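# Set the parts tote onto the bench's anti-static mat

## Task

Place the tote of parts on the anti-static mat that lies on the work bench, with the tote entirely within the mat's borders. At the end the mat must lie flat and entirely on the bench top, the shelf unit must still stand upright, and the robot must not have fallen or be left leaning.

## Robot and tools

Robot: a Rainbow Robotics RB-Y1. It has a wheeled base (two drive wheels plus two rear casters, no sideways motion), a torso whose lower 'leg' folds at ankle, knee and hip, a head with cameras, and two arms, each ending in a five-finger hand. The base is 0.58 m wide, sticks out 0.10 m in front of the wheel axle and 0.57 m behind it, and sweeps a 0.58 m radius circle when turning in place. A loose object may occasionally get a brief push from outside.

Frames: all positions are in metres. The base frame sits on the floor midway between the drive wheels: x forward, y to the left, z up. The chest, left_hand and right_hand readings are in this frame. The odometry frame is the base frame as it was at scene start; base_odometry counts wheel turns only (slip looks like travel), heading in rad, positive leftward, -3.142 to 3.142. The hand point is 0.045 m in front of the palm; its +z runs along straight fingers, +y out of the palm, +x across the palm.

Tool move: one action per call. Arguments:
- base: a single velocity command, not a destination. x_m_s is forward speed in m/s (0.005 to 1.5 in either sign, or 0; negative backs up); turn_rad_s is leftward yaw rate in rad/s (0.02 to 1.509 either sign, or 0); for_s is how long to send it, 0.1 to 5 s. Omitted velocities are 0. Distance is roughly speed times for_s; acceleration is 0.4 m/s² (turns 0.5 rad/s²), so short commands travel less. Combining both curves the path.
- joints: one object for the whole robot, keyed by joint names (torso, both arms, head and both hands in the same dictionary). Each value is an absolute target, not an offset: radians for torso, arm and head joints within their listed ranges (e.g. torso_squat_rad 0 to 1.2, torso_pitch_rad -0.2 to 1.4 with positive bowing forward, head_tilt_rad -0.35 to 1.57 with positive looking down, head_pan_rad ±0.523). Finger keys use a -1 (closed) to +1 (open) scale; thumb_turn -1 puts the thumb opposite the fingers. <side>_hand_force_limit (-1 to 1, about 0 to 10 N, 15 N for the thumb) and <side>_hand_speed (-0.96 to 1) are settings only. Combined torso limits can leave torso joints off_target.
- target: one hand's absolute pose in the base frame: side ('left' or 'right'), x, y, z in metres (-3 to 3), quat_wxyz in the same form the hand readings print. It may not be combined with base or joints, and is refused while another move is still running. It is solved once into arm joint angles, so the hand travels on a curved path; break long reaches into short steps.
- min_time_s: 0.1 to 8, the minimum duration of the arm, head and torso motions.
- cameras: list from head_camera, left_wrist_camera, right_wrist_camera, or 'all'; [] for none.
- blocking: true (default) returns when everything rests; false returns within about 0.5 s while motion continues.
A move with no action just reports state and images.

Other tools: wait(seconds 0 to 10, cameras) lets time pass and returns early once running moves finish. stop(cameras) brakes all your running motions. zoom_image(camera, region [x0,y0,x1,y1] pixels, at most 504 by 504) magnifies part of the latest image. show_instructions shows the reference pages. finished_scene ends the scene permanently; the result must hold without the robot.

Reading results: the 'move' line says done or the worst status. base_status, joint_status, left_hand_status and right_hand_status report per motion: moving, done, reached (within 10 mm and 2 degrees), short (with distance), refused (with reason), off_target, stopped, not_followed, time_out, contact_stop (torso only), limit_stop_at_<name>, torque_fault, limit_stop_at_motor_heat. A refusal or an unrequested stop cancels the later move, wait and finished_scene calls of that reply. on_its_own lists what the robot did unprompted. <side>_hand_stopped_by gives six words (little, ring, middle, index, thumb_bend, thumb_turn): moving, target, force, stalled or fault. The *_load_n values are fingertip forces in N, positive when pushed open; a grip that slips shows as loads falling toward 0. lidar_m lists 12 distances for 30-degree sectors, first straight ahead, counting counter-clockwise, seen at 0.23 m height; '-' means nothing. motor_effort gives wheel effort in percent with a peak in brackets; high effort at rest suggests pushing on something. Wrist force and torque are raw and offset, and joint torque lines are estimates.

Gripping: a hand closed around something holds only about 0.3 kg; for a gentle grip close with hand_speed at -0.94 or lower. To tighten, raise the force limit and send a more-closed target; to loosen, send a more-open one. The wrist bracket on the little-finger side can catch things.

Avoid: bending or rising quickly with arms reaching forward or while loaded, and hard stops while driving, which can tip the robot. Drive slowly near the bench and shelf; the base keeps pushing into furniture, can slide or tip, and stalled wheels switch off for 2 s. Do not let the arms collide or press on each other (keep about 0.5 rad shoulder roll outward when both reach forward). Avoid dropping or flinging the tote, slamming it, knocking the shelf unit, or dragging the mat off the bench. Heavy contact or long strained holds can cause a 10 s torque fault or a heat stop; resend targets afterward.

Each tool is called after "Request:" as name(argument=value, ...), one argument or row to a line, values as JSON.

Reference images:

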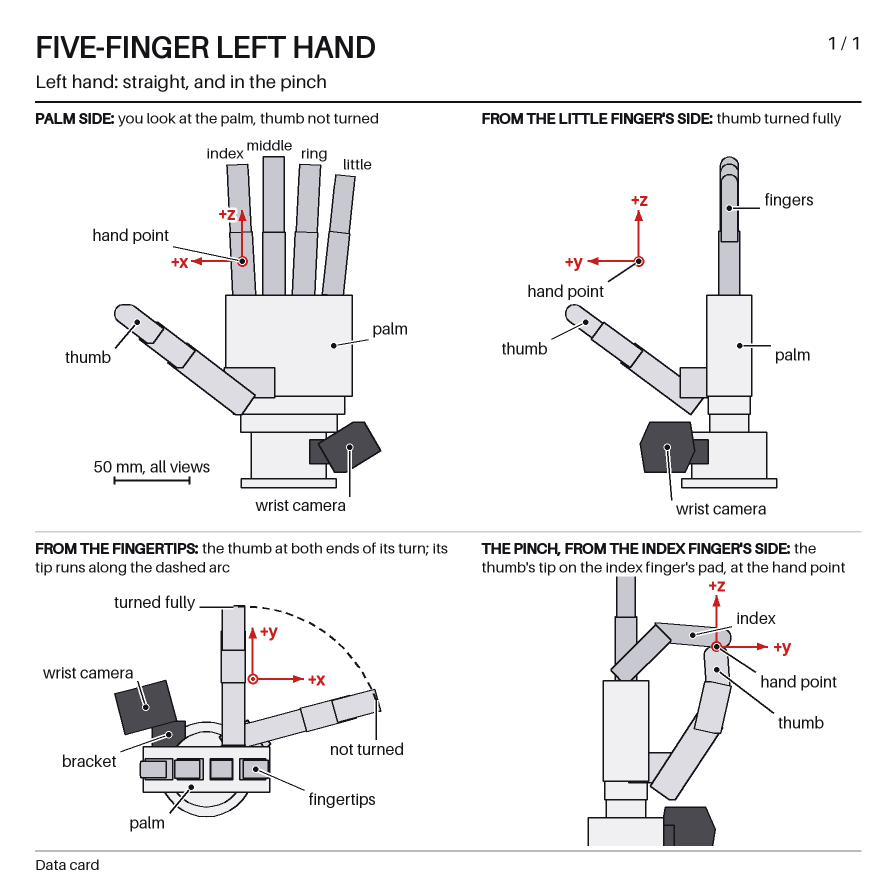

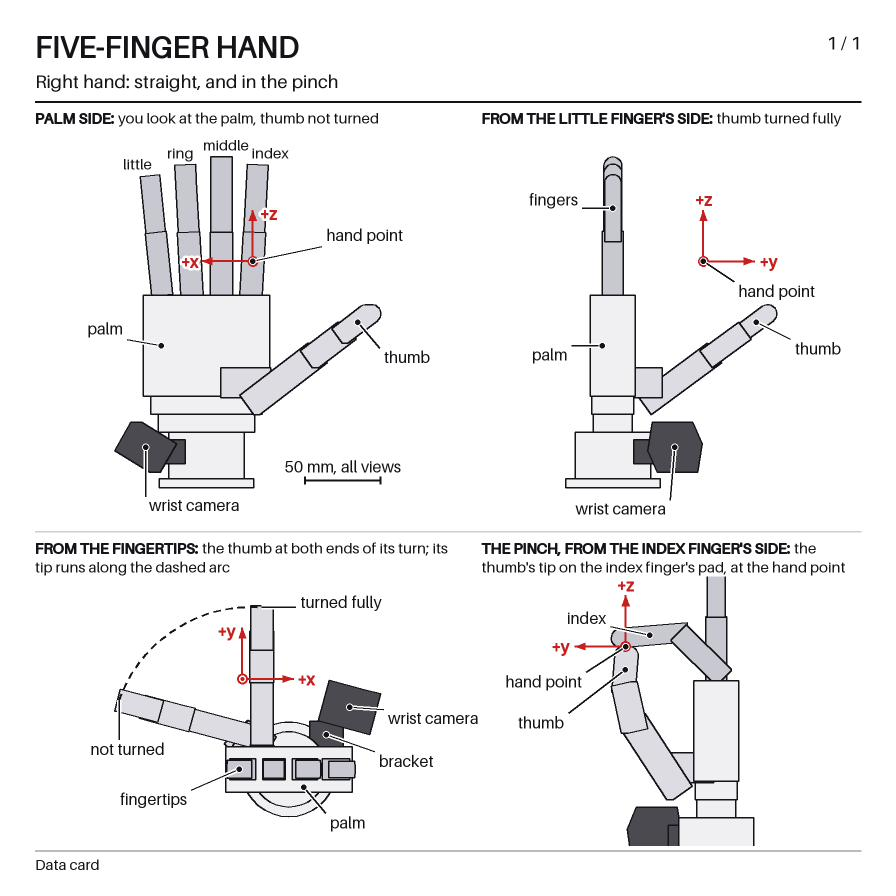

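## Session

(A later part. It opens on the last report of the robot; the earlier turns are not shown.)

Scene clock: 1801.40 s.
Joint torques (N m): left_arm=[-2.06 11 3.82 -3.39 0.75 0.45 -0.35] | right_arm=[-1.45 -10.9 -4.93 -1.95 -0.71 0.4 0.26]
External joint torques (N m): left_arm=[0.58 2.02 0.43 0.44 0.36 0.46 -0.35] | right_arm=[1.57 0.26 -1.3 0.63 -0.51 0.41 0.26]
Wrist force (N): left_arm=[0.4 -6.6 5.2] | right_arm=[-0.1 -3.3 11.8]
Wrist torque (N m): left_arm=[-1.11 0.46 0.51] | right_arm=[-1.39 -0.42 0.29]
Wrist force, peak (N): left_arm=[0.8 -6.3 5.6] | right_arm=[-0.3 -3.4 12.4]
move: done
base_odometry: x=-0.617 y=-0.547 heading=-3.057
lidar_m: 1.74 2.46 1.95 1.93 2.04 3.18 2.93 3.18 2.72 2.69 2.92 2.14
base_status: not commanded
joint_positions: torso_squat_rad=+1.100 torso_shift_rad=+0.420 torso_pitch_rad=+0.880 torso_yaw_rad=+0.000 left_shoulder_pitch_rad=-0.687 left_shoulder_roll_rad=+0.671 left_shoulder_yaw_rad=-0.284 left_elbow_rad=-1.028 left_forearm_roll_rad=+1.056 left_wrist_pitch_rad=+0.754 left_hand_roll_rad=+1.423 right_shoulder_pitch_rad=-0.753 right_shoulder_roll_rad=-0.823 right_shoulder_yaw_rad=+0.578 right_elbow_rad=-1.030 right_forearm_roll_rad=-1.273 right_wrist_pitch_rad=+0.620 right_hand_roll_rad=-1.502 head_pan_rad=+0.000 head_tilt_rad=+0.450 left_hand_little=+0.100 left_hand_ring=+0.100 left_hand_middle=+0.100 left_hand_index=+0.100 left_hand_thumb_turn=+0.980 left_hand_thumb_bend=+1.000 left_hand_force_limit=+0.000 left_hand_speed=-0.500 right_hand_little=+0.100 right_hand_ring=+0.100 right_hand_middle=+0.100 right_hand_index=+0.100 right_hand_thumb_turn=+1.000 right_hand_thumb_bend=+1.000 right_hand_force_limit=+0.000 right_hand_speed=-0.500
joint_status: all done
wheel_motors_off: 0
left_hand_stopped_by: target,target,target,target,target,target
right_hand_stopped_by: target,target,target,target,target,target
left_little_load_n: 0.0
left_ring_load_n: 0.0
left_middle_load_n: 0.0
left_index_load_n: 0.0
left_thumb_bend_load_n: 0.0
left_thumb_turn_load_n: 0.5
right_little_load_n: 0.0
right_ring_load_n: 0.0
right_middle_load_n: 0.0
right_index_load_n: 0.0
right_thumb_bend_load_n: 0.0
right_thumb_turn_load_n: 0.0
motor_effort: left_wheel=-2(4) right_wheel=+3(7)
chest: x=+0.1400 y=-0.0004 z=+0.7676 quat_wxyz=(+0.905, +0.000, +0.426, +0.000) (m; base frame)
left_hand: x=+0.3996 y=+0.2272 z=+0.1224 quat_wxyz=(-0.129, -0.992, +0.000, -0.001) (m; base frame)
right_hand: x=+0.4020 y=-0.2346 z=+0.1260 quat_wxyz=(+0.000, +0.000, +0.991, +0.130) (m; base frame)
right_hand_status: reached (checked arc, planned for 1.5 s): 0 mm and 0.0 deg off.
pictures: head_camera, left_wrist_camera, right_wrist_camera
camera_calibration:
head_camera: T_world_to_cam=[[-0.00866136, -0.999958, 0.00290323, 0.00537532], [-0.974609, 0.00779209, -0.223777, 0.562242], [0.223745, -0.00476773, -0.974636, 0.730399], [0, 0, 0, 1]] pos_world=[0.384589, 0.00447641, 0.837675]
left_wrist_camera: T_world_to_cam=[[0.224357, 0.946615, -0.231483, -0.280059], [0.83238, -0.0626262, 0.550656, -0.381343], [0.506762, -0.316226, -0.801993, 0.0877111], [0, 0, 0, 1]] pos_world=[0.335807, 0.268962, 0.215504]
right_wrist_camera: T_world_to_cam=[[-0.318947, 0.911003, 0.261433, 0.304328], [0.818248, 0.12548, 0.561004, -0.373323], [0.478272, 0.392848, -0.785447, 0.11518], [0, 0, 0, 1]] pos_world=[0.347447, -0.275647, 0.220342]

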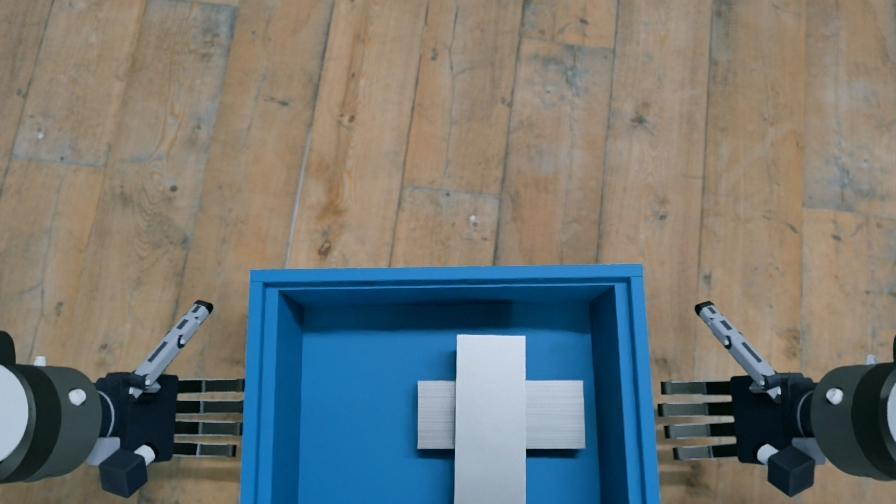

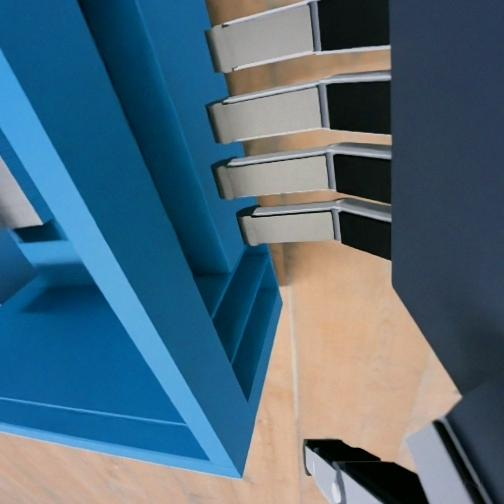

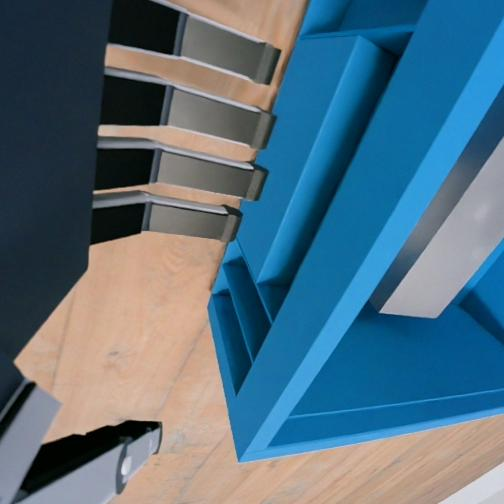

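Request:
move(
  target={"side":"right","x":0.402,"y":-0.208,"z":0.126,"quat_wxyz":[0,0,0.9914,0.1305]},
  min_time_s=1.5,
)

Request:
move(
  target={"side":"left","x":0.399,"y":0.214,"z":0.123,"quat_wxyz":[0.1305,0.9914,0,0]},
  min_time_s=1.5,
  cameras=["all"],
)

Request:
zoom_image(
  camera="left_wrist_camera",
  region=[60, 0, 310, 380],
)

Request:
zoom_image(
  camera="right_wrist_camera",
  region=[190, 0, 440, 380],
)

Scene clock: 1822.03 s.
Joint torques (N m): left_arm=[-1.53 10.55 3.98 -3.31 0.72 0.27 -0.15] | right_arm=[-3.85 -8.71 -2.72 -3.33 -0.07 -0.07 0.03]
External joint torques (N m): left_arm=[1.11 1.57 0.58 0.51 0.33 0.28 -0.15] | right_arm=[-0.55 1.52 0.87 -0.22 0.13 0.02 0.03]
Wrist force (N): left_arm=[-0.1 -6.1 4.3] | right_arm=[-0.3 -3.0 11.9]
Wrist torque (N m): left_arm=[-0.96 0.49 0.43] | right_arm=[-1.34 -0.38 0.24]
Wrist force, peak (N): left_arm=[0.5 -6.4 5.3] | right_arm=[0.0 -3.3 12.3]
move: done
base_odometry: x=-0.617 y=-0.547 heading=-3.057
lidar_m: 1.75 2.45 1.95 1.92 2.05 3.17 3.01 3.17 2.72 2.69 2.91 2.15
base_status: not commanded
joint_positions: torso_squat_rad=+1.100 torso_shift_rad=+0.420 torso_pitch_rad=+0.880 torso_yaw_rad=+0.000 left_shoulder_pitch_rad=-0.687 left_shoulder_roll_rad=+0.671 left_shoulder_yaw_rad=-0.284 left_elbow_rad=-1.028 left_forearm_roll_rad=+1.056 left_wrist_pitch_rad=+0.754 left_hand_roll_rad=+1.423 right_shoulder_pitch_rad=-0.759 right_shoulder_roll_rad=-0.804 right_shoulder_yaw_rad=+0.610 right_elbow_rad=-1.092 right_forearm_roll_rad=-1.163 right_wrist_pitch_rad=+0.617 right_hand_roll_rad=-1.642 head_pan_rad=+0.000 head_tilt_rad=+0.450 left_hand_little=+0.100 left_hand_ring=+0.100 left_hand_middle=+0.100 left_hand_index=+0.100 left_hand_thumb_turn=+0.980 left_hand_thumb_bend=+1.000 left_hand_force_limit=+0.000 left_hand_speed=-0.500 right_hand_little=+0.100 right_hand_ring=+0.100 right_hand_middle=+0.100 right_hand_index=+0.100 right_hand_thumb_turn=+1.000 right_hand_thumb_bend=+1.000 right_hand_force_limit=+0.000 right_hand_speed=-0.500
joint_status: all done
wheel_motors_off: 0
left_hand_stopped_by: target,target,target,target,target,target
right_hand_stopped_by: target,target,target,target,target,target
left_little_load_n: 0.0
left_ring_load_n: 0.0
left_middle_load_n: 0.0
left_index_load_n: 0.5
left_thumb_bend_load_n: 0.0
left_thumb_turn_load_n: 0.0
right_little_load_n: 0.0
right_ring_load_n: 0.0
right_middle_load_n: 0.0
right_index_load_n: 0.0
right_thumb_bend_load_n: 0.0
right_thumb_turn_load_n: 0.0
motor_effort: left_wheel=-3(5) right_wheel=+5(6)
chest: x=+0.1400 y=-0.0004 z=+0.7676 quat_wxyz=(+0.905, +0.000, +0.426, +0.000) (m; base frame)
left_hand: x=+0.3996 y=+0.2273 z=+0.1224 quat_wxyz=(-0.129, -0.992, +0.000, -0.001) (m; base frame)
right_hand: x=+0.4020 y=-0.2082 z=+0.1260 quat_wxyz=(+0.000, +0.000, +0.991, +0.131) (m; base frame)
right_hand_status: reached (checked arc, planned for 1.5 s): 0 mm and 0.1 deg off.
pictures: none

Scene clock: 1823.87 s.
Joint torques (N m): left_arm=[-2.12 7.87 1.94 -4.4 0.34 0.41 0.4] | right_arm=[-4 -8.85 -2.37 -3.42 -0.09 -0.07 -0.09]
External joint torques (N m): left_arm=[0.59 -0.65 -1.4 -0.35 -0.06 0.44 0.4] | right_arm=[-0.71 1.39 1.22 -0.31 0.11 0.02 -0.09]
Wrist force (N): left_arm=[0.6 -6.5 4.6] | right_arm=[0.0 -3.0 12.0]
Wrist torque (N m): left_arm=[-1.05 0.41 0.61] | right_arm=[-1.36 -0.45 0.21]
Wrist force, peak (N): left_arm=[0.2 -6.8 5.4] | right_arm=[0.4 -2.9 12.3]
move: done
base_odometry: x=-0.617 y=-0.547 heading=-3.057
lidar_m: 1.74 2.46 1.95 1.93 2.04 3.17 2.92 3.18 2.72 2.69 2.91 2.14
base_status: not commanded
joint_positions: torso_squat_rad=+1.100 torso_shift_rad=+0.420 torso_pitch_rad=+0.880 torso_yaw_rad=+0.000 left_shoulder_pitch_rad=-0.684 left_shoulder_roll_rad=+0.659 left_shoulder_yaw_rad=-0.296 left_elbow_rad=-1.059 left_forearm_roll_rad=+1.021 left_wrist_pitch_rad=+0.756 left_hand_roll_rad=+1.469 right_shoulder_pitch_rad=-0.759 right_shoulder_roll_rad=-0.804 right_shoulder_yaw_rad=+0.610 right_elbow_rad=-1.092 right_forearm_roll_rad=-1.163 right_wrist_pitch_rad=+0.617 right_hand_roll_rad=-1.642 head_pan_rad=+0.000 head_tilt_rad=+0.450 left_hand_little=+0.100 left_hand_ring=+0.100 left_hand_middle=+0.100 left_hand_index=+0.100 left_hand_thumb_turn=+0.980 left_hand_thumb_bend=+1.000 left_hand_force_limit=+0.000 left_hand_speed=-0.500 right_hand_little=+0.100 right_hand_ring=+0.100 right_hand_middle=+0.100 right_hand_index=+0.100 right_hand_thumb_turn=+1.000 right_hand_thumb_bend=+1.000 right_hand_force_limit=+0.000 right_hand_speed=-0.500
joint_status: all done
wheel_motors_off: 0
left_hand_stopped_by: target,target,target,target,target,target
right_hand_stopped_by: target,target,target,target,target,target
left_little_load_n: 0.0
left_ring_load_n: 0.0
left_middle_load_n: 0.0
left_index_load_n: 0.0
left_thumb_bend_load_n: 0.0
left_thumb_turn_load_n: 0.0
right_little_load_n: 0.0
right_ring_load_n: 0.0
right_middle_load_n: 0.0
right_index_load_n: 0.0
right_thumb_bend_load_n: 0.0
right_thumb_turn_load_n: 0.0
motor_effort: left_wheel=-4(5) right_wheel=+3(7)
chest: x=+0.1400 y=-0.0004 z=+0.7676 quat_wxyz=(+0.905, +0.000, +0.426, +0.000) (m; base frame)
left_hand: x=+0.3994 y=+0.2143 z=+0.1232 quat_wxyz=(-0.132, -0.991, +0.000, +0.000) (m; base frame)
left_hand_status: reached (checked arc, planned for 1.5 s): 1 mm and 0.1 deg off.
right_hand: x=+0.4020 y=-0.2082 z=+0.1260 quat_wxyz=(+0.000, +0.000, +0.991, +0.131) (m; base frame)
pictures: head_camera, left_wrist_camera, right_wrist_camera
camera_calibration:
head_camera: T_world_to_cam=[[-0.00866129, -0.999958, 0.00290311, 0.0053754], [-0.974614, 0.00779216, -0.223756, 0.562226], [0.223724, -0.00476742, -0.974641, 0.730412], [0, 0, 0, 1]] pos_world=[0.384589, 0.00447641, 0.837675]
left_wrist_camera: T_world_to_cam=[[0.225084, 0.945246, -0.236319, -0.26691], [0.832464, -0.0605331, 0.550762, -0.382875], [0.506301, -0.320695, -0.800509, 0.0853217], [0, 0, 0, 1]] pos_world=[0.335609, 0.256481, 0.216098]
right_wrist_camera: T_world_to_cam=[[-0.318967, 0.910426, 0.26341, 0.27989], [0.81836, 0.124375, 0.561087, -0.37694], [0.478066, 0.394532, -0.784727, 0.105217], [0, 0, 0, 1]] pos_world=[0.347448, -0.249449, 0.220337]

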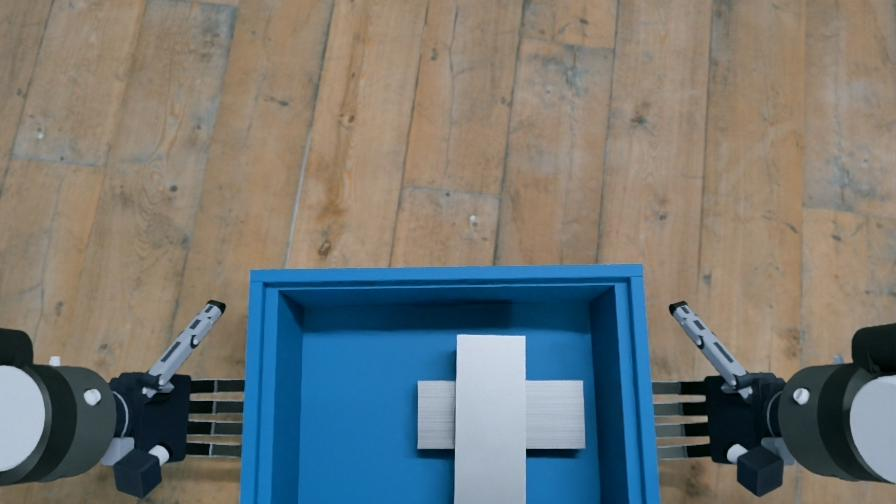

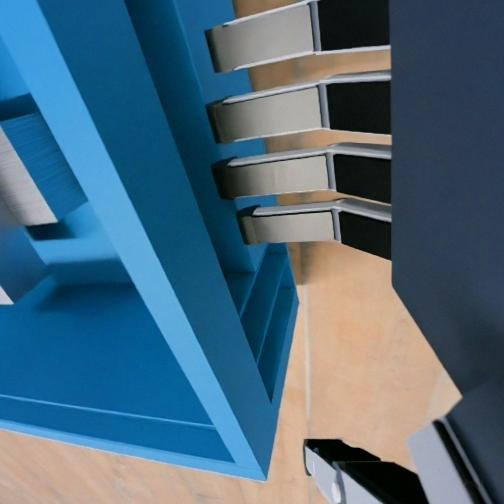

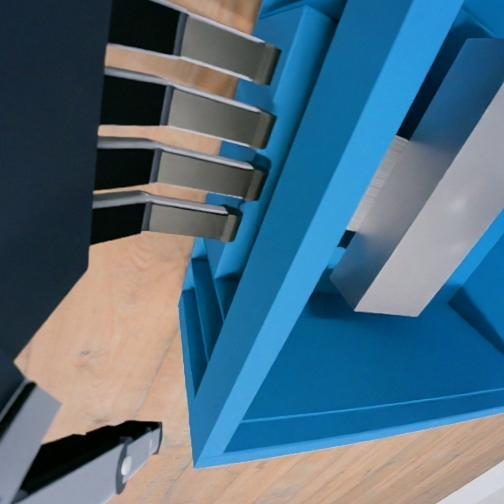

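Scaled by 1.326 from the camera's 504x504 image, which has a finer 720x720 frame.

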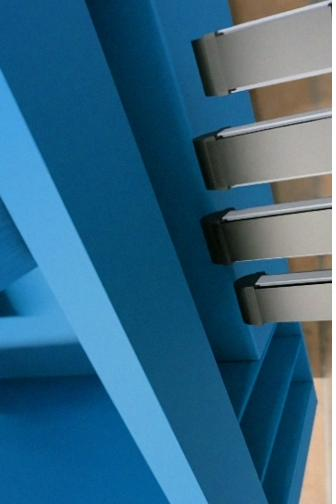

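Scaled by 1.326 from the camera's 504x504 image, which has a finer 720x720 frame.

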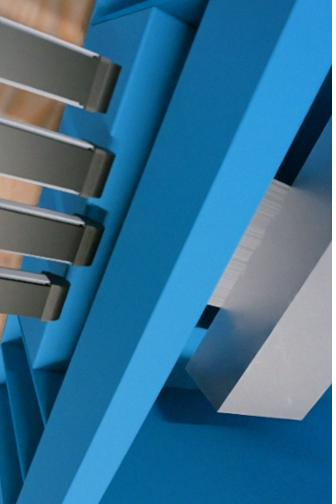

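Request:
move(
  target={"side":"right","x":0.402,"y":-0.199,"z":0.126,"quat_wxyz":[0,0,0.9914,0.1305]},
  min_time_s=1.5,
)

Request:
move(
  target={"side":"left","x":0.399,"y":0.204,"z":0.123,"quat_wxyz":[0.1305,0.9914,0,0]},
  min_time_s=1.5,
  cameras=["all"],
)

Request:
zoom_image(
  camera="left_wrist_camera",
  region=[60, 0, 310, 380],
)

Request:
zoom_image(
  camera="right_wrist_camera",
  region=[190, 0, 440, 380],
)

Scene clock: 1833.10 s.
Joint torques (N m): left_arm=[-1.94 7.75 1.95 -4.47 0.34 0.35 0.34] | right_arm=[-3.82 -8.08 -3.08 -3.77 -0.09 0.17 -0.14]
External joint torques (N m): left_arm=[0.77 -0.78 -1.39 -0.42 -0.06 0.38 0.34] | right_arm=[-0.43 1.83 0.49 -0.47 0.11 0.28 -0.14]
Wrist force (N): left_arm=[0.0 -6.4 5.0] | right_arm=[-0.5 -3.0 12.1]
Wrist torque (N m): left_arm=[-1.08 0.51 0.57] | right_arm=[-1.38 -0.37 0.21]
Wrist force, peak (N): left_arm=[0.3 -6.5 5.5] | right_arm=[0.2 -3.5 12.2]
move: done
base_odometry: x=-0.617 y=-0.547 heading=-3.057
lidar_m: 1.75 2.45 1.95 1.93 2.04 3.17 3.00 3.17 2.72 2.69 2.91 2.15
base_status: not commanded
joint_positions: torso_squat_rad=+1.100 torso_shift_rad=+0.420 torso_pitch_rad=+0.880 torso_yaw_rad=+0.000 left_shoulder_pitch_rad=-0.684 left_shoulder_roll_rad=+0.659 left_shoulder_yaw_rad=-0.296 left_elbow_rad=-1.059 left_forearm_roll_rad=+1.021 left_wrist_pitch_rad=+0.756 left_hand_roll_rad=+1.469 right_shoulder_pitch_rad=-0.761 right_shoulder_roll_rad=-0.796 right_shoulder_yaw_rad=+0.618 right_elbow_rad=-1.111 right_forearm_roll_rad=-1.125 right_wrist_pitch_rad=+0.619 right_hand_roll_rad=-1.687 head_pan_rad=+0.000 head_tilt_rad=+0.450 left_hand_little=+0.100 left_hand_ring=+0.100 left_hand_middle=+0.100 left_hand_index=+0.100 left_hand_thumb_turn=+0.980 left_hand_thumb_bend=+1.000 left_hand_force_limit=+0.000 left_hand_speed=-0.500 right_hand_little=+0.100 right_hand_ring=+0.100 right_hand_middle=+0.100 right_hand_index=+0.100 right_hand_thumb_turn=+1.000 right_hand_thumb_bend=+1.000 right_hand_force_limit=+0.000 right_hand_speed=-0.500
joint_status: all done
wheel_motors_off: 0
left_hand_stopped_by: target,target,target,target,target,target
right_hand_stopped_by: target,target,target,target,target,target
left_little_load_n: 0.0
left_ring_load_n: 0.0
left_middle_load_n: 0.0
left_index_load_n: 0.0
left_thumb_bend_load_n: -0.5
left_thumb_turn_load_n: 0.0
right_little_load_n: 0.0
right_ring_load_n: 0.0
right_middle_load_n: 0.0
right_index_load_n: 0.0
right_thumb_bend_load_n: -0.5
right_thumb_turn_load_n: 0.0
motor_effort: left_wheel=-3(5) right_wheel=+4(6)
chest: x=+0.1400 y=-0.0004 z=+0.7676 quat_wxyz=(+0.905, +0.000, +0.426, +0.000) (m; base frame)
left_hand: x=+0.3994 y=+0.2143 z=+0.1232 quat_wxyz=(-0.132, -0.991, +0.000, +0.000) (m; base frame)
right_hand: x=+0.4020 y=-0.1993 z=+0.1261 quat_wxyz=(+0.000, +0.000, +0.991, +0.132) (m; base frame)
right_hand_status: reached (checked arc, planned for 1.5 s): 0 mm and 0.1 deg off.
pictures: none

Scene clock: 1834.93 s.
Joint torques (N m): left_arm=[-1.12 6.2 0.91 -4.22 0.02 0.53 0.2] | right_arm=[-4 -8.29 -2.71 -3.61 -0.03 0.25 -0.03]
External joint torques (N m): left_arm=[1.66 -1.94 -2.37 0.01 -0.39 0.59 0.2] | right_arm=[-0.61 1.61 0.85 -0.31 0.17 0.36 -0.03]
Wrist force (N): left_arm=[0.7 -6.1 0.7] | right_arm=[-0.2 -3.1 11.7]
Wrist torque (N m): left_arm=[-0.90 0.39 0.58] | right_arm=[-1.35 -0.41 0.21]
Wrist force, peak (N): left_arm=[0.5 -6.8 4.6] | right_arm=[-0.2 -3.5 12.2]
move: done
base_odometry: x=-0.617 y=-0.547 heading=-3.057
lidar_m: 1.74 2.45 1.95 1.92 2.04 3.17 2.93 3.17 2.72 2.68 2.91 2.15
base_status: not commanded
joint_positions: torso_squat_rad=+1.100 torso_shift_rad=+0.420 torso_pitch_rad=+0.880 torso_yaw_rad=+0.000 left_shoulder_pitch_rad=-0.683 left_shoulder_roll_rad=+0.648 left_shoulder_yaw_rad=-0.306 left_elbow_rad=-1.083 left_forearm_roll_rad=+0.984 left_wrist_pitch_rad=+0.757 left_hand_roll_rad=+1.513 right_shoulder_pitch_rad=-0.761 right_shoulder_roll_rad=-0.796 right_shoulder_yaw_rad=+0.618 right_elbow_rad=-1.111 right_forearm_roll_rad=-1.125 right_wrist_pitch_rad=+0.619 right_hand_roll_rad=-1.687 head_pan_rad=+0.000 head_tilt_rad=+0.450 left_hand_little=+0.100 left_hand_ring=+0.100 left_hand_middle=+0.100 left_hand_index=+0.100 left_hand_thumb_turn=+0.980 left_hand_thumb_bend=+1.000 left_hand_force_limit=+0.000 left_hand_speed=-0.500 right_hand_little=+0.100 right_hand_ring=+0.100 right_hand_middle=+0.100 right_hand_index=+0.100 right_hand_thumb_turn=+1.000 right_hand_thumb_bend=+1.000 right_hand_force_limit=+0.000 right_hand_speed=-0.500
joint_status: all done
wheel_motors_off: 0
left_hand_stopped_by: target,target,target,target,target,target
right_hand_stopped_by: target,target,target,target,target,target
left_little_load_n: 0.0
left_ring_load_n: -1.0
left_middle_load_n: -2.5
left_index_load_n: 0.0
left_thumb_bend_load_n: 0.0
left_thumb_turn_load_n: 0.0
right_little_load_n: 0.5
right_ring_load_n: 0.5
right_middle_load_n: 0.0
right_index_load_n: 0.0
right_thumb_bend_load_n: 0.0
right_thumb_turn_load_n: 0.0
motor_effort: left_wheel=-3(5) right_wheel=+2(7)
chest: x=+0.1400 y=-0.0004 z=+0.7676 quat_wxyz=(+0.905, +0.000, +0.426, +0.000) (m; base frame)
left_hand: x=+0.3996 y=+0.2045 z=+0.1234 quat_wxyz=(-0.131, -0.991, +0.000, -0.001) (m; base frame)
left_hand_status: reached (checked arc, planned for 1.5 s): 1 mm and 0.1 deg off.
right_hand: x=+0.4020 y=-0.1993 z=+0.1261 quat_wxyz=(+0.000, +0.000, +0.991, +0.132) (m; base frame)
pictures: head_camera, left_wrist_camera, right_wrist_camera
camera_calibration:
head_camera: T_world_to_cam=[[-0.0086395, -0.999959, 0.00280552, 0.00544883], [-0.974614, 0.00779275, -0.223755, 0.562225], [0.223724, -0.00466743, -0.974641, 0.730412], [0, 0, 0, 1]] pos_world=[0.384589, 0.00447647, 0.837675]
left_wrist_camera: T_world_to_cam=[[0.225124, 0.945417, -0.235598, -0.257877], [0.832233, -0.060844, 0.551078, -0.383602], [0.506663, -0.320133, -0.800504, 0.0818954], [0, 0, 0, 1]] pos_world=[0.335807, 0.246679, 0.216197]
right_wrist_camera: T_world_to_cam=[[-0.319092, 0.910216, 0.263983, 0.271629], [0.818265, 0.124071, 0.561291, -0.378188], [0.478144, 0.395112, -0.784388, 0.101821], [0, 0, 0, 1]] pos_world=[0.347448, -0.240549, 0.220436]

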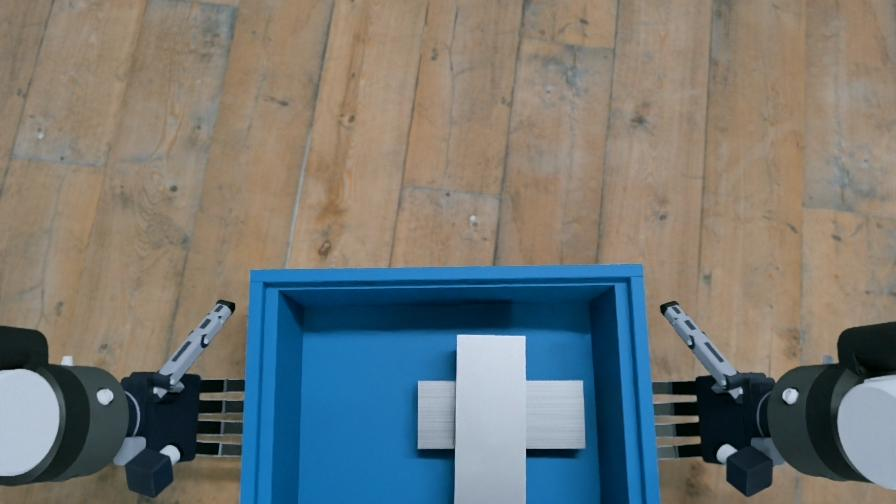

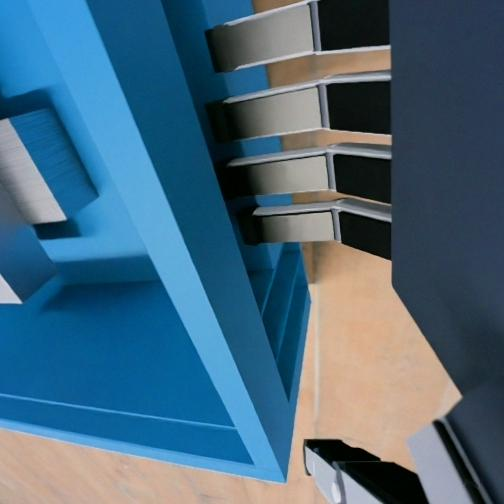

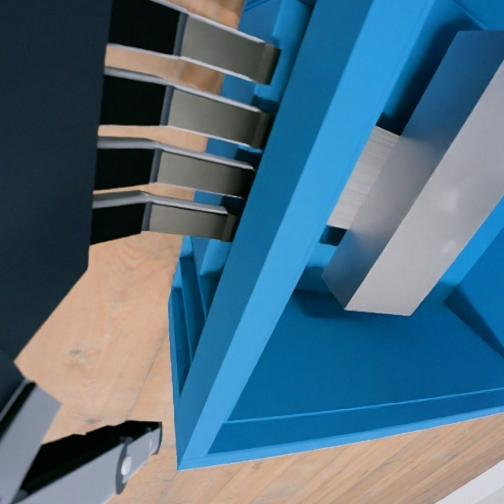

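Scaled by 1.326 from the camera's 504x504 image, which has a finer 720x720 frame.

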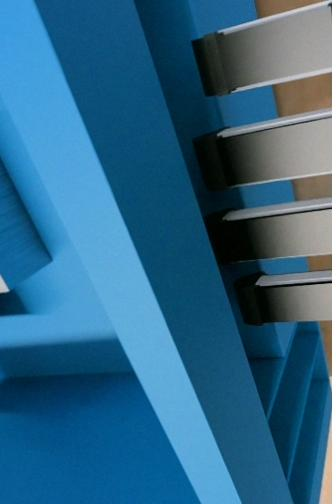

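Scaled by 1.326 from the camera's 504x504 image, which has a finer 720x720 frame.

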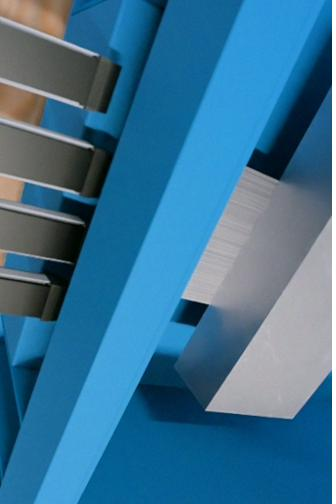

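Request:
move(
  target={"side":"left","x":0.399,"y":0.211,"z":0.127,"quat_wxyz":[0.1305,0.9914,0,0]},
  min_time_s=1.2,
)

Request:
move(
  target={"side":"left","x":0.399,"y":0.200,"z":0.127,"quat_wxyz":[0.1305,0.9914,0,0]},
  min_time_s=1.5,
)

Request:
move(
  target={"side":"right","x":0.402,"y":-0.192,"z":0.126,"quat_wxyz":[0,0,0.9914,0.1305]},
  min_time_s=1.5,
  cameras=["all"],
)

Request:
zoom_image(
  camera="left_wrist_camera",
  region=[60, 0, 310, 380],
)

Request:
zoom_image(
  camera="right_wrist_camera",
  region=[190, 0, 440, 380],
)

Scene clock: 1842.43 s.
Joint torques (N m): left_arm=[-1.81 10.45 3.39 -5.08 0.43 0.36 -0.33] | right_arm=[-3.95 -8.7 -2.75 -3.77 -0.09 0.15 -0.1]
External joint torques (N m): left_arm=[0.84 2.05 -0.01 -0.87 0.03 0.41 -0.33] | right_arm=[-0.55 1.2 0.82 -0.48 0.11 0.26 -0.1]
Wrist force (N): left_arm=[0.2 -5.9 4.5] | right_arm=[0.3 -3.2 11.7]
Wrist torque (N m): left_arm=[-0.93 0.44 0.44] | right_arm=[-1.38 -0.46 0.25]
Wrist force, peak (N): left_arm=[-0.3 -6.7 5.3] | right_arm=[0.4 -3.1 12.4]
move: done
base_odometry: x=-0.617 y=-0.547 heading=-3.057
lidar_m: 1.75 2.45 1.95 1.93 2.05 3.17 2.93 3.18 2.72 2.69 2.91 2.15
base_status: not commanded
joint_positions: torso_squat_rad=+1.100 torso_shift_rad=+0.420 torso_pitch_rad=+0.880 torso_yaw_rad=+0.000 left_shoulder_pitch_rad=-0.672 left_shoulder_roll_rad=+0.664 left_shoulder_yaw_rad=-0.300 left_elbow_rad=-1.100 left_forearm_roll_rad=+0.994 left_wrist_pitch_rad=+0.766 left_hand_roll_rad=+1.510 right_shoulder_pitch_rad=-0.761 right_shoulder_roll_rad=-0.796 right_shoulder_yaw_rad=+0.618 right_elbow_rad=-1.111 right_forearm_roll_rad=-1.125 right_wrist_pitch_rad=+0.619 right_hand_roll_rad=-1.687 head_pan_rad=+0.000 head_tilt_rad=+0.450 left_hand_little=+0.100 left_hand_ring=+0.100 left_hand_middle=+0.100 left_hand_index=+0.100 left_hand_thumb_turn=+0.980 left_hand_thumb_bend=+1.000 left_hand_force_limit=+0.000 left_hand_speed=-0.500 right_hand_little=+0.100 right_hand_ring=+0.100 right_hand_middle=+0.100 right_hand_index=+0.100 right_hand_thumb_turn=+1.000 right_hand_thumb_bend=+1.000 right_hand_force_limit=+0.000 right_hand_speed=-0.500
joint_status: all done
wheel_motors_off: 0
left_hand_stopped_by: target,target,target,target,target,target
right_hand_stopped_by: target,target,target,target,target,target
left_little_load_n: 0.0
left_ring_load_n: 0.5
left_middle_load_n: 0.0
left_index_load_n: 0.0
left_thumb_bend_load_n: 0.0
left_thumb_turn_load_n: 0.0
right_little_load_n: 0.0
right_ring_load_n: 0.0
right_middle_load_n: 0.5
right_index_load_n: 0.0
right_thumb_bend_load_n: 0.0
right_thumb_turn_load_n: 0.0
motor_effort: left_wheel=-4(5) right_wheel=+3(6)
chest: x=+0.1400 y=-0.0004 z=+0.7676 quat_wxyz=(+0.905, +0.000, +0.426, +0.000) (m; base frame)
left_hand: x=+0.3991 y=+0.2106 z=+0.1267 quat_wxyz=(-0.131, -0.991, +0.000, +0.000) (m; base frame)
left_hand_status: reached (checked arc, planned for 1.2 s): 1 mm and 0.0 deg off.
right_hand: x=+0.4020 y=-0.1993 z=+0.1261 quat_wxyz=(+0.000, +0.000, +0.991, +0.132) (m; base frame)
pictures: none

Scene clock: 1844.27 s.
Joint torques (N m): left_arm=[-1.84 7.42 1.43 -5.19 0.39 0.21 0.39] | right_arm=[-4.04 -8.34 -3.03 -3.64 -0.06 0.25 -0.03]
External joint torques (N m): left_arm=[0.88 -0.59 -1.9 -0.8 -0.02 0.28 0.39] | right_arm=[-0.64 1.56 0.54 -0.35 0.14 0.36 -0.03]
Wrist force (N): left_arm=[0.1 -5.9 5.1] | right_arm=[-0.2 -3.1 11.7]
Wrist torque (N m): left_arm=[-0.97 0.48 0.54] | right_arm=[-1.37 -0.43 0.24]
Wrist force, peak (N): left_arm=[0.5 -6.6 5.0] | right_arm=[0.2 -3.3 12.2]
move: done
base_odometry: x=-0.617 y=-0.547 heading=-3.057
lidar_m: 1.74 2.45 1.95 1.93 2.04 3.17 3.00 3.17 2.72 2.69 2.91 2.14
base_status: not commanded
joint_positions: torso_squat_rad=+1.100 torso_shift_rad=+0.420 torso_pitch_rad=+0.880 torso_yaw_rad=+0.000 left_shoulder_pitch_rad=-0.671 left_shoulder_roll_rad=+0.652 left_shoulder_yaw_rad=-0.309 left_elbow_rad=-1.123 left_forearm_roll_rad=+0.960 left_wrist_pitch_rad=+0.769 left_hand_roll_rad=+1.550 right_shoulder_pitch_rad=-0.761 right_shoulder_roll_rad=-0.796 right_shoulder_yaw_rad=+0.618 right_elbow_rad=-1.111 right_forearm_roll_rad=-1.125 right_wrist_pitch_rad=+0.619 right_hand_roll_rad=-1.687 head_pan_rad=+0.000 head_tilt_rad=+0.450 left_hand_little=+0.100 left_hand_ring=+0.100 left_hand_middle=+0.100 left_hand_index=+0.100 left_hand_thumb_turn=+0.980 left_hand_thumb_bend=+1.000 left_hand_force_limit=+0.000 left_hand_speed=-0.500 right_hand_little=+0.100 right_hand_ring=+0.100 right_hand_middle=+0.100 right_hand_index=+0.100 right_hand_thumb_turn=+1.000 right_hand_thumb_bend=+1.000 right_hand_force_limit=+0.000 right_hand_speed=-0.500
joint_status: all done
wheel_motors_off: 0
left_hand_stopped_by: target,target,target,target,target,target
right_hand_stopped_by: target,target,target,target,target,target
left_little_load_n: 0.0
left_ring_load_n: 0.0
left_middle_load_n: 0.0
left_index_load_n: 0.0
left_thumb_bend_load_n: 0.0
left_thumb_turn_load_n: 0.0
right_little_load_n: 0.0
right_ring_load_n: 0.0
right_middle_load_n: 0.0
right_index_load_n: 0.0
right_thumb_bend_load_n: -0.5
right_thumb_turn_load_n: 0.0
motor_effort: left_wheel=-5(6) right_wheel=+4(6)
chest: x=+0.1400 y=-0.0004 z=+0.7676 quat_wxyz=(+0.905, +0.000, +0.426, +0.000) (m; base frame)
left_hand: x=+0.3994 y=+0.2003 z=+0.1272 quat_wxyz=(-0.131, -0.991, +0.000, +0.000) (m; base frame)
left_hand_status: reached (checked arc, planned for 1.5 s): 1 mm and 0.1 deg off.
right_hand: x=+0.4020 y=-0.1993 z=+0.1261 quat_wxyz=(+0.000, +0.000, +0.991, +0.132) (m; base frame)
pictures: none

Scene clock: 1846.10 s.
Joint torques (N m): left_arm=[-2.17 6.93 1.62 -4.95 0.21 0.43 0.52] | right_arm=[-4.34 -8.42 -3.08 -3.98 0.09 0.22 0.02]
External joint torques (N m): left_arm=[0.56 -1.08 -1.71 -0.55 -0.2 0.5 0.52] | right_arm=[-0.87 1.21 0.47 -0.54 0.28 0.35 0.02]
Wrist force (N): left_arm=[0.5 -5.9 5.2] | right_arm=[0.0 -3.1 12.0]
Wrist torque (N m): left_arm=[-0.99 0.41 0.58] | right_arm=[-1.36 -0.43 0.24]
Wrist force, peak (N): left_arm=[0.4 -6.3 5.3] | right_arm=[-0.1 -2.9 12.3]
move: done
base_odometry: x=-0.617 y=-0.547 heading=-3.057
lidar_m: 1.74 2.46 1.95 1.92 2.05 3.17 2.93 3.18 2.72 2.69 2.91 2.15
base_status: not commanded
joint_positions: torso_squat_rad=+1.100 torso_shift_rad=+0.420 torso_pitch_rad=+0.880 torso_yaw_rad=+0.000 left_shoulder_pitch_rad=-0.671 left_shoulder_roll_rad=+0.652 left_shoulder_yaw_rad=-0.309 left_elbow_rad=-1.123 left_forearm_roll_rad=+0.960 left_wrist_pitch_rad=+0.769 left_hand_roll_rad=+1.550 right_shoulder_pitch_rad=-0.763 right_shoulder_roll_rad=-0.788 right_shoulder_yaw_rad=+0.623 right_elbow_rad=-1.125 right_forearm_roll_rad=-1.092 right_wrist_pitch_rad=+0.622 right_hand_roll_rad=-1.724 head_pan_rad=+0.000 head_tilt_rad=+0.450 left_hand_little=+0.100 left_hand_ring=+0.100 left_hand_middle=+0.100 left_hand_index=+0.100 left_hand_thumb_turn=+0.980 left_hand_thumb_bend=+1.000 left_hand_force_limit=+0.000 left_hand_speed=-0.500 right_hand_little=+0.100 right_hand_ring=+0.100 right_hand_middle=+0.100 right_hand_index=+0.100 right_hand_thumb_turn=+1.000 right_hand_thumb_bend=+1.000 right_hand_force_limit=+0.000 right_hand_speed=-0.500
joint_status: all done
wheel_motors_off: 0
left_hand_stopped_by: target,target,target,target,target,target
right_hand_stopped_by: target,target,target,target,target,target
left_little_load_n: 0.0
left_ring_load_n: 0.0
left_middle_load_n: 0.0
left_index_load_n: 0.0
left_thumb_bend_load_n: 0.0
left_thumb_turn_load_n: 0.0
right_little_load_n: 0.0
right_ring_load_n: 0.0
right_middle_load_n: 0.0
right_index_load_n: 0.0
right_thumb_bend_load_n: -0.5
right_thumb_turn_load_n: 0.0
motor_effort: left_wheel=-5(5) right_wheel=+2(7)
chest: x=+0.1400 y=-0.0004 z=+0.7676 quat_wxyz=(+0.905, +0.000, +0.426, +0.000) (m; base frame)
left_hand: x=+0.3994 y=+0.2003 z=+0.1272 quat_wxyz=(-0.131, -0.991, +0.000, +0.000) (m; base frame)
right_hand: x=+0.4020 y=-0.1923 z=+0.1261 quat_wxyz=(+0.000, +0.000, +0.991, +0.131) (m; base frame)
right_hand_status: reached (checked arc, planned for 1.5 s): 0 mm and 0.1 deg off.
pictures: head_camera, left_wrist_camera, right_wrist_camera
camera_calibration:
head_camera: T_world_to_cam=[[-0.0086395, -0.999959, 0.00280552, 0.00544883], [-0.974614, 0.00779275, -0.223755, 0.562225], [0.223724, -0.00466743, -0.974641, 0.730412], [0, 0, 0, 1]] pos_world=[0.384589, 0.00447647, 0.837675]
left_wrist_camera: T_world_to_cam=[[0.22498, 0.945422, -0.235716, -0.252869], [0.832527, -0.0608284, 0.550634, -0.385848], [0.506244, -0.320121, -0.800775, 0.0839728], [0, 0, 0, 1]] pos_world=[0.335609, 0.242479, 0.220099]
right_wrist_camera: T_world_to_cam=[[-0.318909, 0.910474, 0.263313, 0.26531], [0.818326, 0.124348, 0.561141, -0.378993], [0.478162, 0.394429, -0.784721, 0.0989244], [0, 0, 0, 1]] pos_world=[0.347448, -0.233449, 0.220437]

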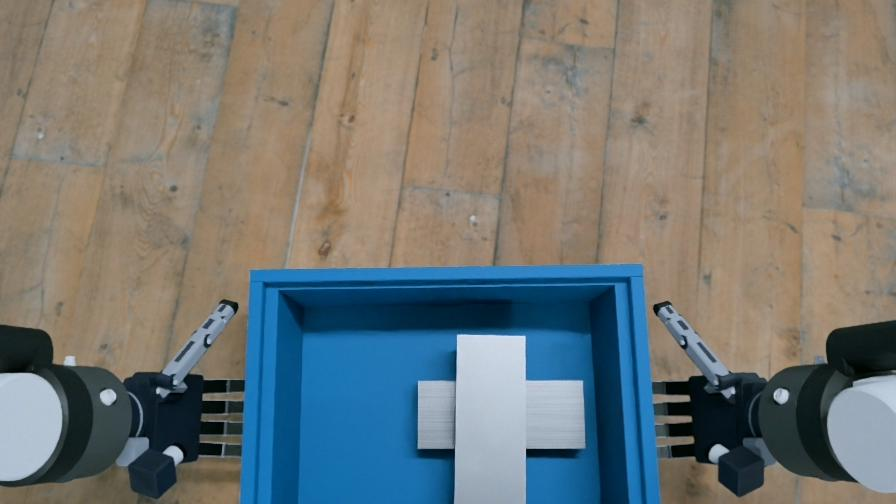

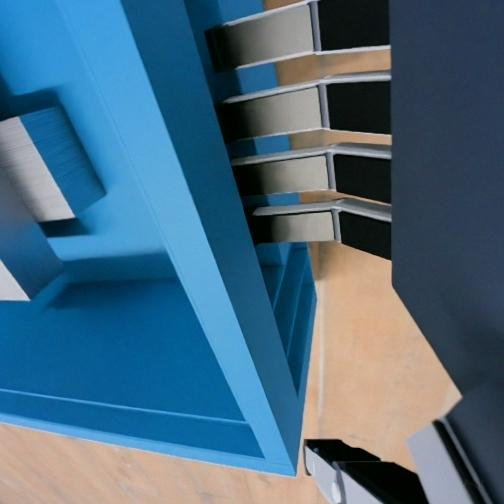

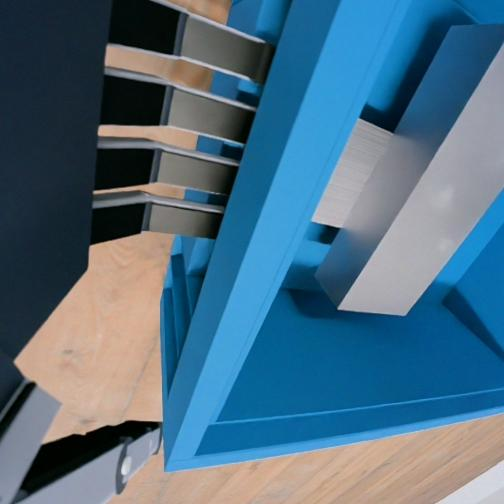

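Scaled by 1.326 from the camera's 504x504 image, which has a finer 720x720 frame.

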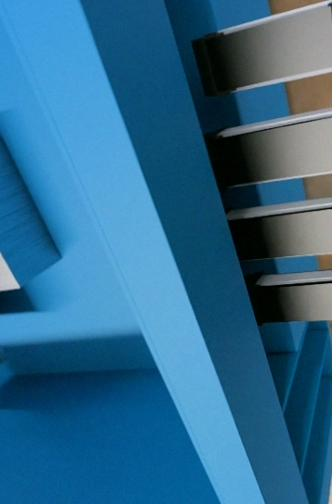

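Scaled by 1.326 from the camera's 504x504 image, which has a finer 720x720 frame.

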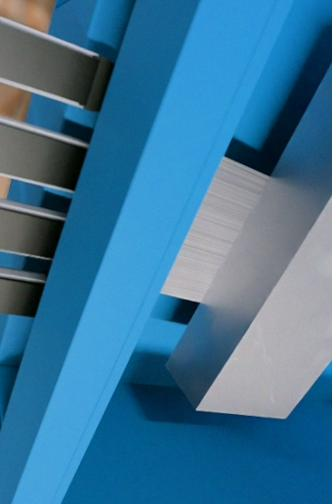

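Request:
move(
  target={"side":"left","x":0.399,"y":0.192,"z":0.127,"quat_wxyz":[0.1305,0.9914,0,0]},
  min_time_s=1.5,
)

Request:
move(
  target={"side":"right","x":0.402,"y":-0.187,"z":0.126,"quat_wxyz":[0,0,0.9914,0.1305]},
  min_time_s=1.5,
  cameras=["all"],
)

Scene clock: 1853.10 s.
Joint torques (N m): left_arm=[-4.5 3.42 0.44 -6.54 1 0.59 0.34] | right_arm=[-3.76 -8.19 -2.9 -3.9 -0.07 0.12 -0.12]
External joint torques (N m): left_arm=[-1.72 -4.29 -2.83 -2.01 0.59 0.68 0.35] | right_arm=[-0.29 1.44 0.65 -0.46 0.12 0.25 -0.12]
Wrist force (N): left_arm=[0.8 -10.2 2.1] | right_arm=[-0.2 -3.9 11.1]
Wrist torque (N m): left_arm=[-0.89 0.47 0.66] | right_arm=[-1.37 -0.39 0.18]
Wrist force, peak (N): left_arm=[-0.5 -11.2 1.5] | right_arm=[-0.4 -3.4 12.2]
move: done
base_odometry: x=-0.617 y=-0.547 heading=-3.057
lidar_m: 1.75 2.45 1.95 1.93 2.05 3.17 2.93 3.17 2.73 2.69 2.91 2.14
base_status: not commanded
joint_positions: torso_squat_rad=+1.100 torso_shift_rad=+0.420 torso_pitch_rad=+0.880 torso_yaw_rad=+0.000 left_shoulder_pitch_rad=-0.671 left_shoulder_roll_rad=+0.643 left_shoulder_yaw_rad=-0.316 left_elbow_rad=-1.139 left_forearm_roll_rad=+0.931 left_wrist_pitch_rad=+0.772 left_hand_roll_rad=+1.583 right_shoulder_pitch_rad=-0.763 right_shoulder_roll_rad=-0.788 right_shoulder_yaw_rad=+0.623 right_elbow_rad=-1.125 right_forearm_roll_rad=-1.092 right_wrist_pitch_rad=+0.622 right_hand_roll_rad=-1.724 head_pan_rad=+0.000 head_tilt_rad=+0.450 left_hand_little=+0.100 left_hand_ring=+0.100 left_hand_middle=+0.100 left_hand_index=+0.100 left_hand_thumb_turn=+0.980 left_hand_thumb_bend=+1.000 left_hand_force_limit=+0.000 left_hand_speed=-0.500 right_hand_little=+0.100 right_hand_ring=+0.100 right_hand_middle=+0.100 right_hand_index=+0.100 right_hand_thumb_turn=+1.000 right_hand_thumb_bend=+1.000 right_hand_force_limit=+0.000 right_hand_speed=-0.500
joint_status: all done
wheel_motors_off: 0
left_hand_stopped_by: target,target,target,target,target,target
right_hand_stopped_by: target,target,target,target,target,target
left_little_load_n: 0.0
left_ring_load_n: 0.0
left_middle_load_n: -0.5
left_index_load_n: 0.0
left_thumb_bend_load_n: 0.0
left_thumb_turn_load_n: 0.0
right_little_load_n: 0.0
right_ring_load_n: 0.0
right_middle_load_n: 0.0
right_index_load_n: 0.0
right_thumb_bend_load_n: 0.0
right_thumb_turn_load_n: 0.0
motor_effort: left_wheel=-2(5) right_wheel=+4(6)
chest: x=+0.1400 y=-0.0004 z=+0.7676 quat_wxyz=(+0.905, +0.000, +0.426, +0.000) (m; base frame)
left_hand: x=+0.3992 y=+0.1931 z=+0.1271 quat_wxyz=(-0.130, -0.991, +0.000, +0.000) (m; base frame)
left_hand_status: reached (checked arc, planned for 1.5 s): 1 mm and 0.0 deg off.
right_hand: x=+0.4020 y=-0.1923 z=+0.1261 quat_wxyz=(+0.000, +0.000, +0.991, +0.131) (m; base frame)
pictures: none

Scene clock: 1854.93 s.
Joint torques (N m): left_arm=[-4.23 3.76 0.19 -6.4 1.31 0.42 0.24] | right_arm=[-6.46 0.66 -0.45 -9.03 -1.64 -0.51 0.01]
External joint torques (N m): left_arm=[-1.45 -3.94 -3.08 -1.88 0.91 0.51 0.24] | right_arm=[-2.94 10.16 3.09 -5.51 -1.45 -0.37 0.01]
Wrist force (N): left_arm=[0.3 -12.6 0.5] | right_arm=[0.3 -15.7 1.0]
Wrist torque (N m): left_arm=[-0.80 0.39 0.68] | right_arm=[-1.04 -0.19 -0.02]
Wrist force, peak (N): left_arm=[0.8 -13.2 0.5] | right_arm=[0.3 -16.1 1.5]
move: done
base_odometry: x=-0.617 y=-0.547 heading=-3.057
lidar_m: 1.75 2.46 1.95 1.93 2.04 3.17 3.00 3.17 2.72 2.69 2.91 2.15
base_status: not commanded
joint_positions: torso_squat_rad=+1.100 torso_shift_rad=+0.420 torso_pitch_rad=+0.880 torso_yaw_rad=+0.000 left_shoulder_pitch_rad=-0.671 left_shoulder_roll_rad=+0.643 left_shoulder_yaw_rad=-0.316 left_elbow_rad=-1.139 left_forearm_roll_rad=+0.931 left_wrist_pitch_rad=+0.772 left_hand_roll_rad=+1.583 right_shoulder_pitch_rad=-0.764 right_shoulder_roll_rad=-0.784 right_shoulder_yaw_rad=+0.626 right_elbow_rad=-1.133 right_forearm_roll_rad=-1.067 right_wrist_pitch_rad=+0.625 right_hand_roll_rad=-1.751 head_pan_rad=+0.000 head_tilt_rad=+0.450 left_hand_little=+0.100 left_hand_ring=+0.100 left_hand_middle=+0.100 left_hand_index=+0.100 left_hand_thumb_turn=+0.980 left_hand_thumb_bend=+1.000 left_hand_force_limit=+0.000 left_hand_speed=-0.500 right_hand_little=+0.100 right_hand_ring=+0.100 right_hand_middle=+0.100 right_hand_index=+0.100 right_hand_thumb_turn=+1.000 right_hand_thumb_bend=+1.000 right_hand_force_limit=+0.000 right_hand_speed=-0.500
joint_status: all done
wheel_motors_off: 0
left_hand_stopped_by: target,target,target,target,target,target
right_hand_stopped_by: target,target,target,target,target,target
left_little_load_n: 0.0
left_ring_load_n: 0.0
left_middle_load_n: -0.5
left_index_load_n: 0.0
left_thumb_bend_load_n: 0.0
left_thumb_turn_load_n: 0.0
right_little_load_n: 0.0
right_ring_load_n: 0.0
right_middle_load_n: -5.0
right_index_load_n: 0.0
right_thumb_bend_load_n: 0.0
right_thumb_turn_load_n: 0.0
motor_effort: left_wheel=-2(5) right_wheel=+2(6)
chest: x=+0.1400 y=-0.0004 z=+0.7676 quat_wxyz=(+0.905, +0.000, +0.426, +0.000) (m; base frame)
left_hand: x=+0.3992 y=+0.1930 z=+0.1270 quat_wxyz=(-0.130, -0.991, +0.000, +0.000) (m; base frame)
right_hand: x=+0.4020 y=-0.1896 z=+0.1257 quat_wxyz=(+0.000, +0.000, +0.992, +0.129) (m; base frame)
right_hand_status: reached (checked arc, planned for 1.5 s): 3 mm and 0.2 deg off.
pictures: head_camera, left_wrist_camera, right_wrist_camera
camera_calibration:
head_camera: T_world_to_cam=[[-0.00875888, -0.999957, 0.00288131, 0.00543101], [-0.974613, 0.00789214, -0.223756, 0.562226], [0.223724, -0.00476801, -0.974641, 0.730412], [0, 0, 0, 1]] pos_world=[0.38459, 0.00447623, 0.837675]
left_wrist_camera: T_world_to_cam=[[0.224868, 0.945865, -0.234039, -0.246209], [0.832741, -0.0618369, 0.550198, -0.385909], [0.505941, -0.318616, -0.801566, 0.0814656], [0, 0, 0, 1]] pos_world=[0.33551, 0.234973, 0.220004]
right_wrist_camera: T_world_to_cam=[[-0.318163, 0.911868, 0.259362, 0.263435], [0.818656, 0.126296, 0.560224, -0.378653], [0.478095, 0.390571, -0.786689, 0.0971675], [0, 0, 0, 1]] pos_world=[0.347346, -0.230347, 0.220246]

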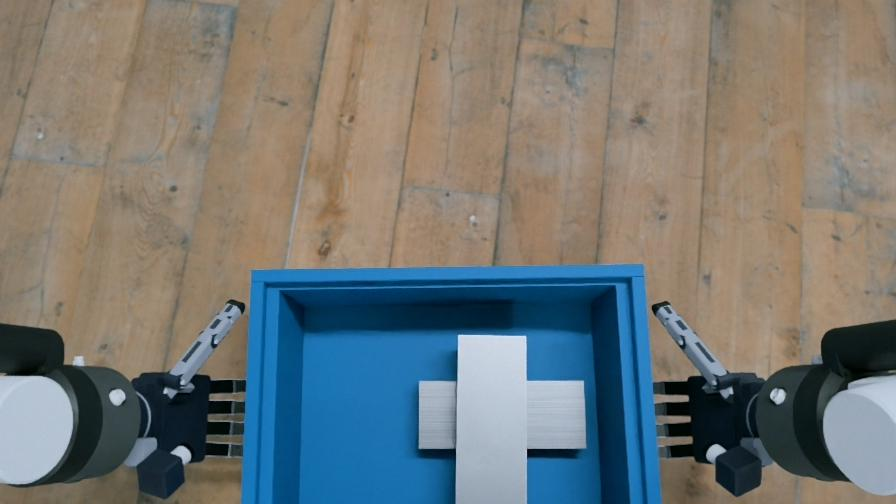

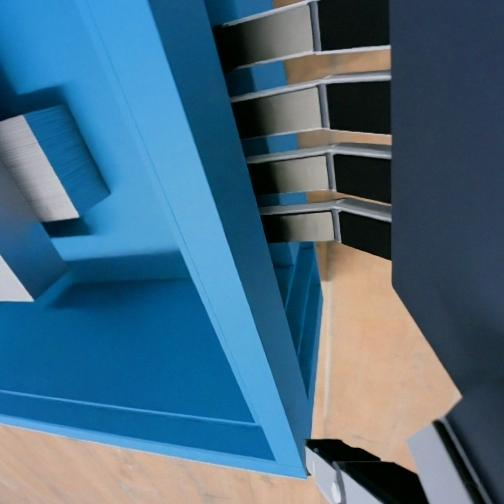

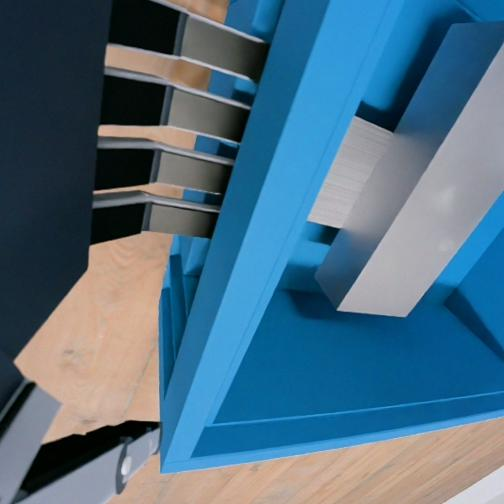

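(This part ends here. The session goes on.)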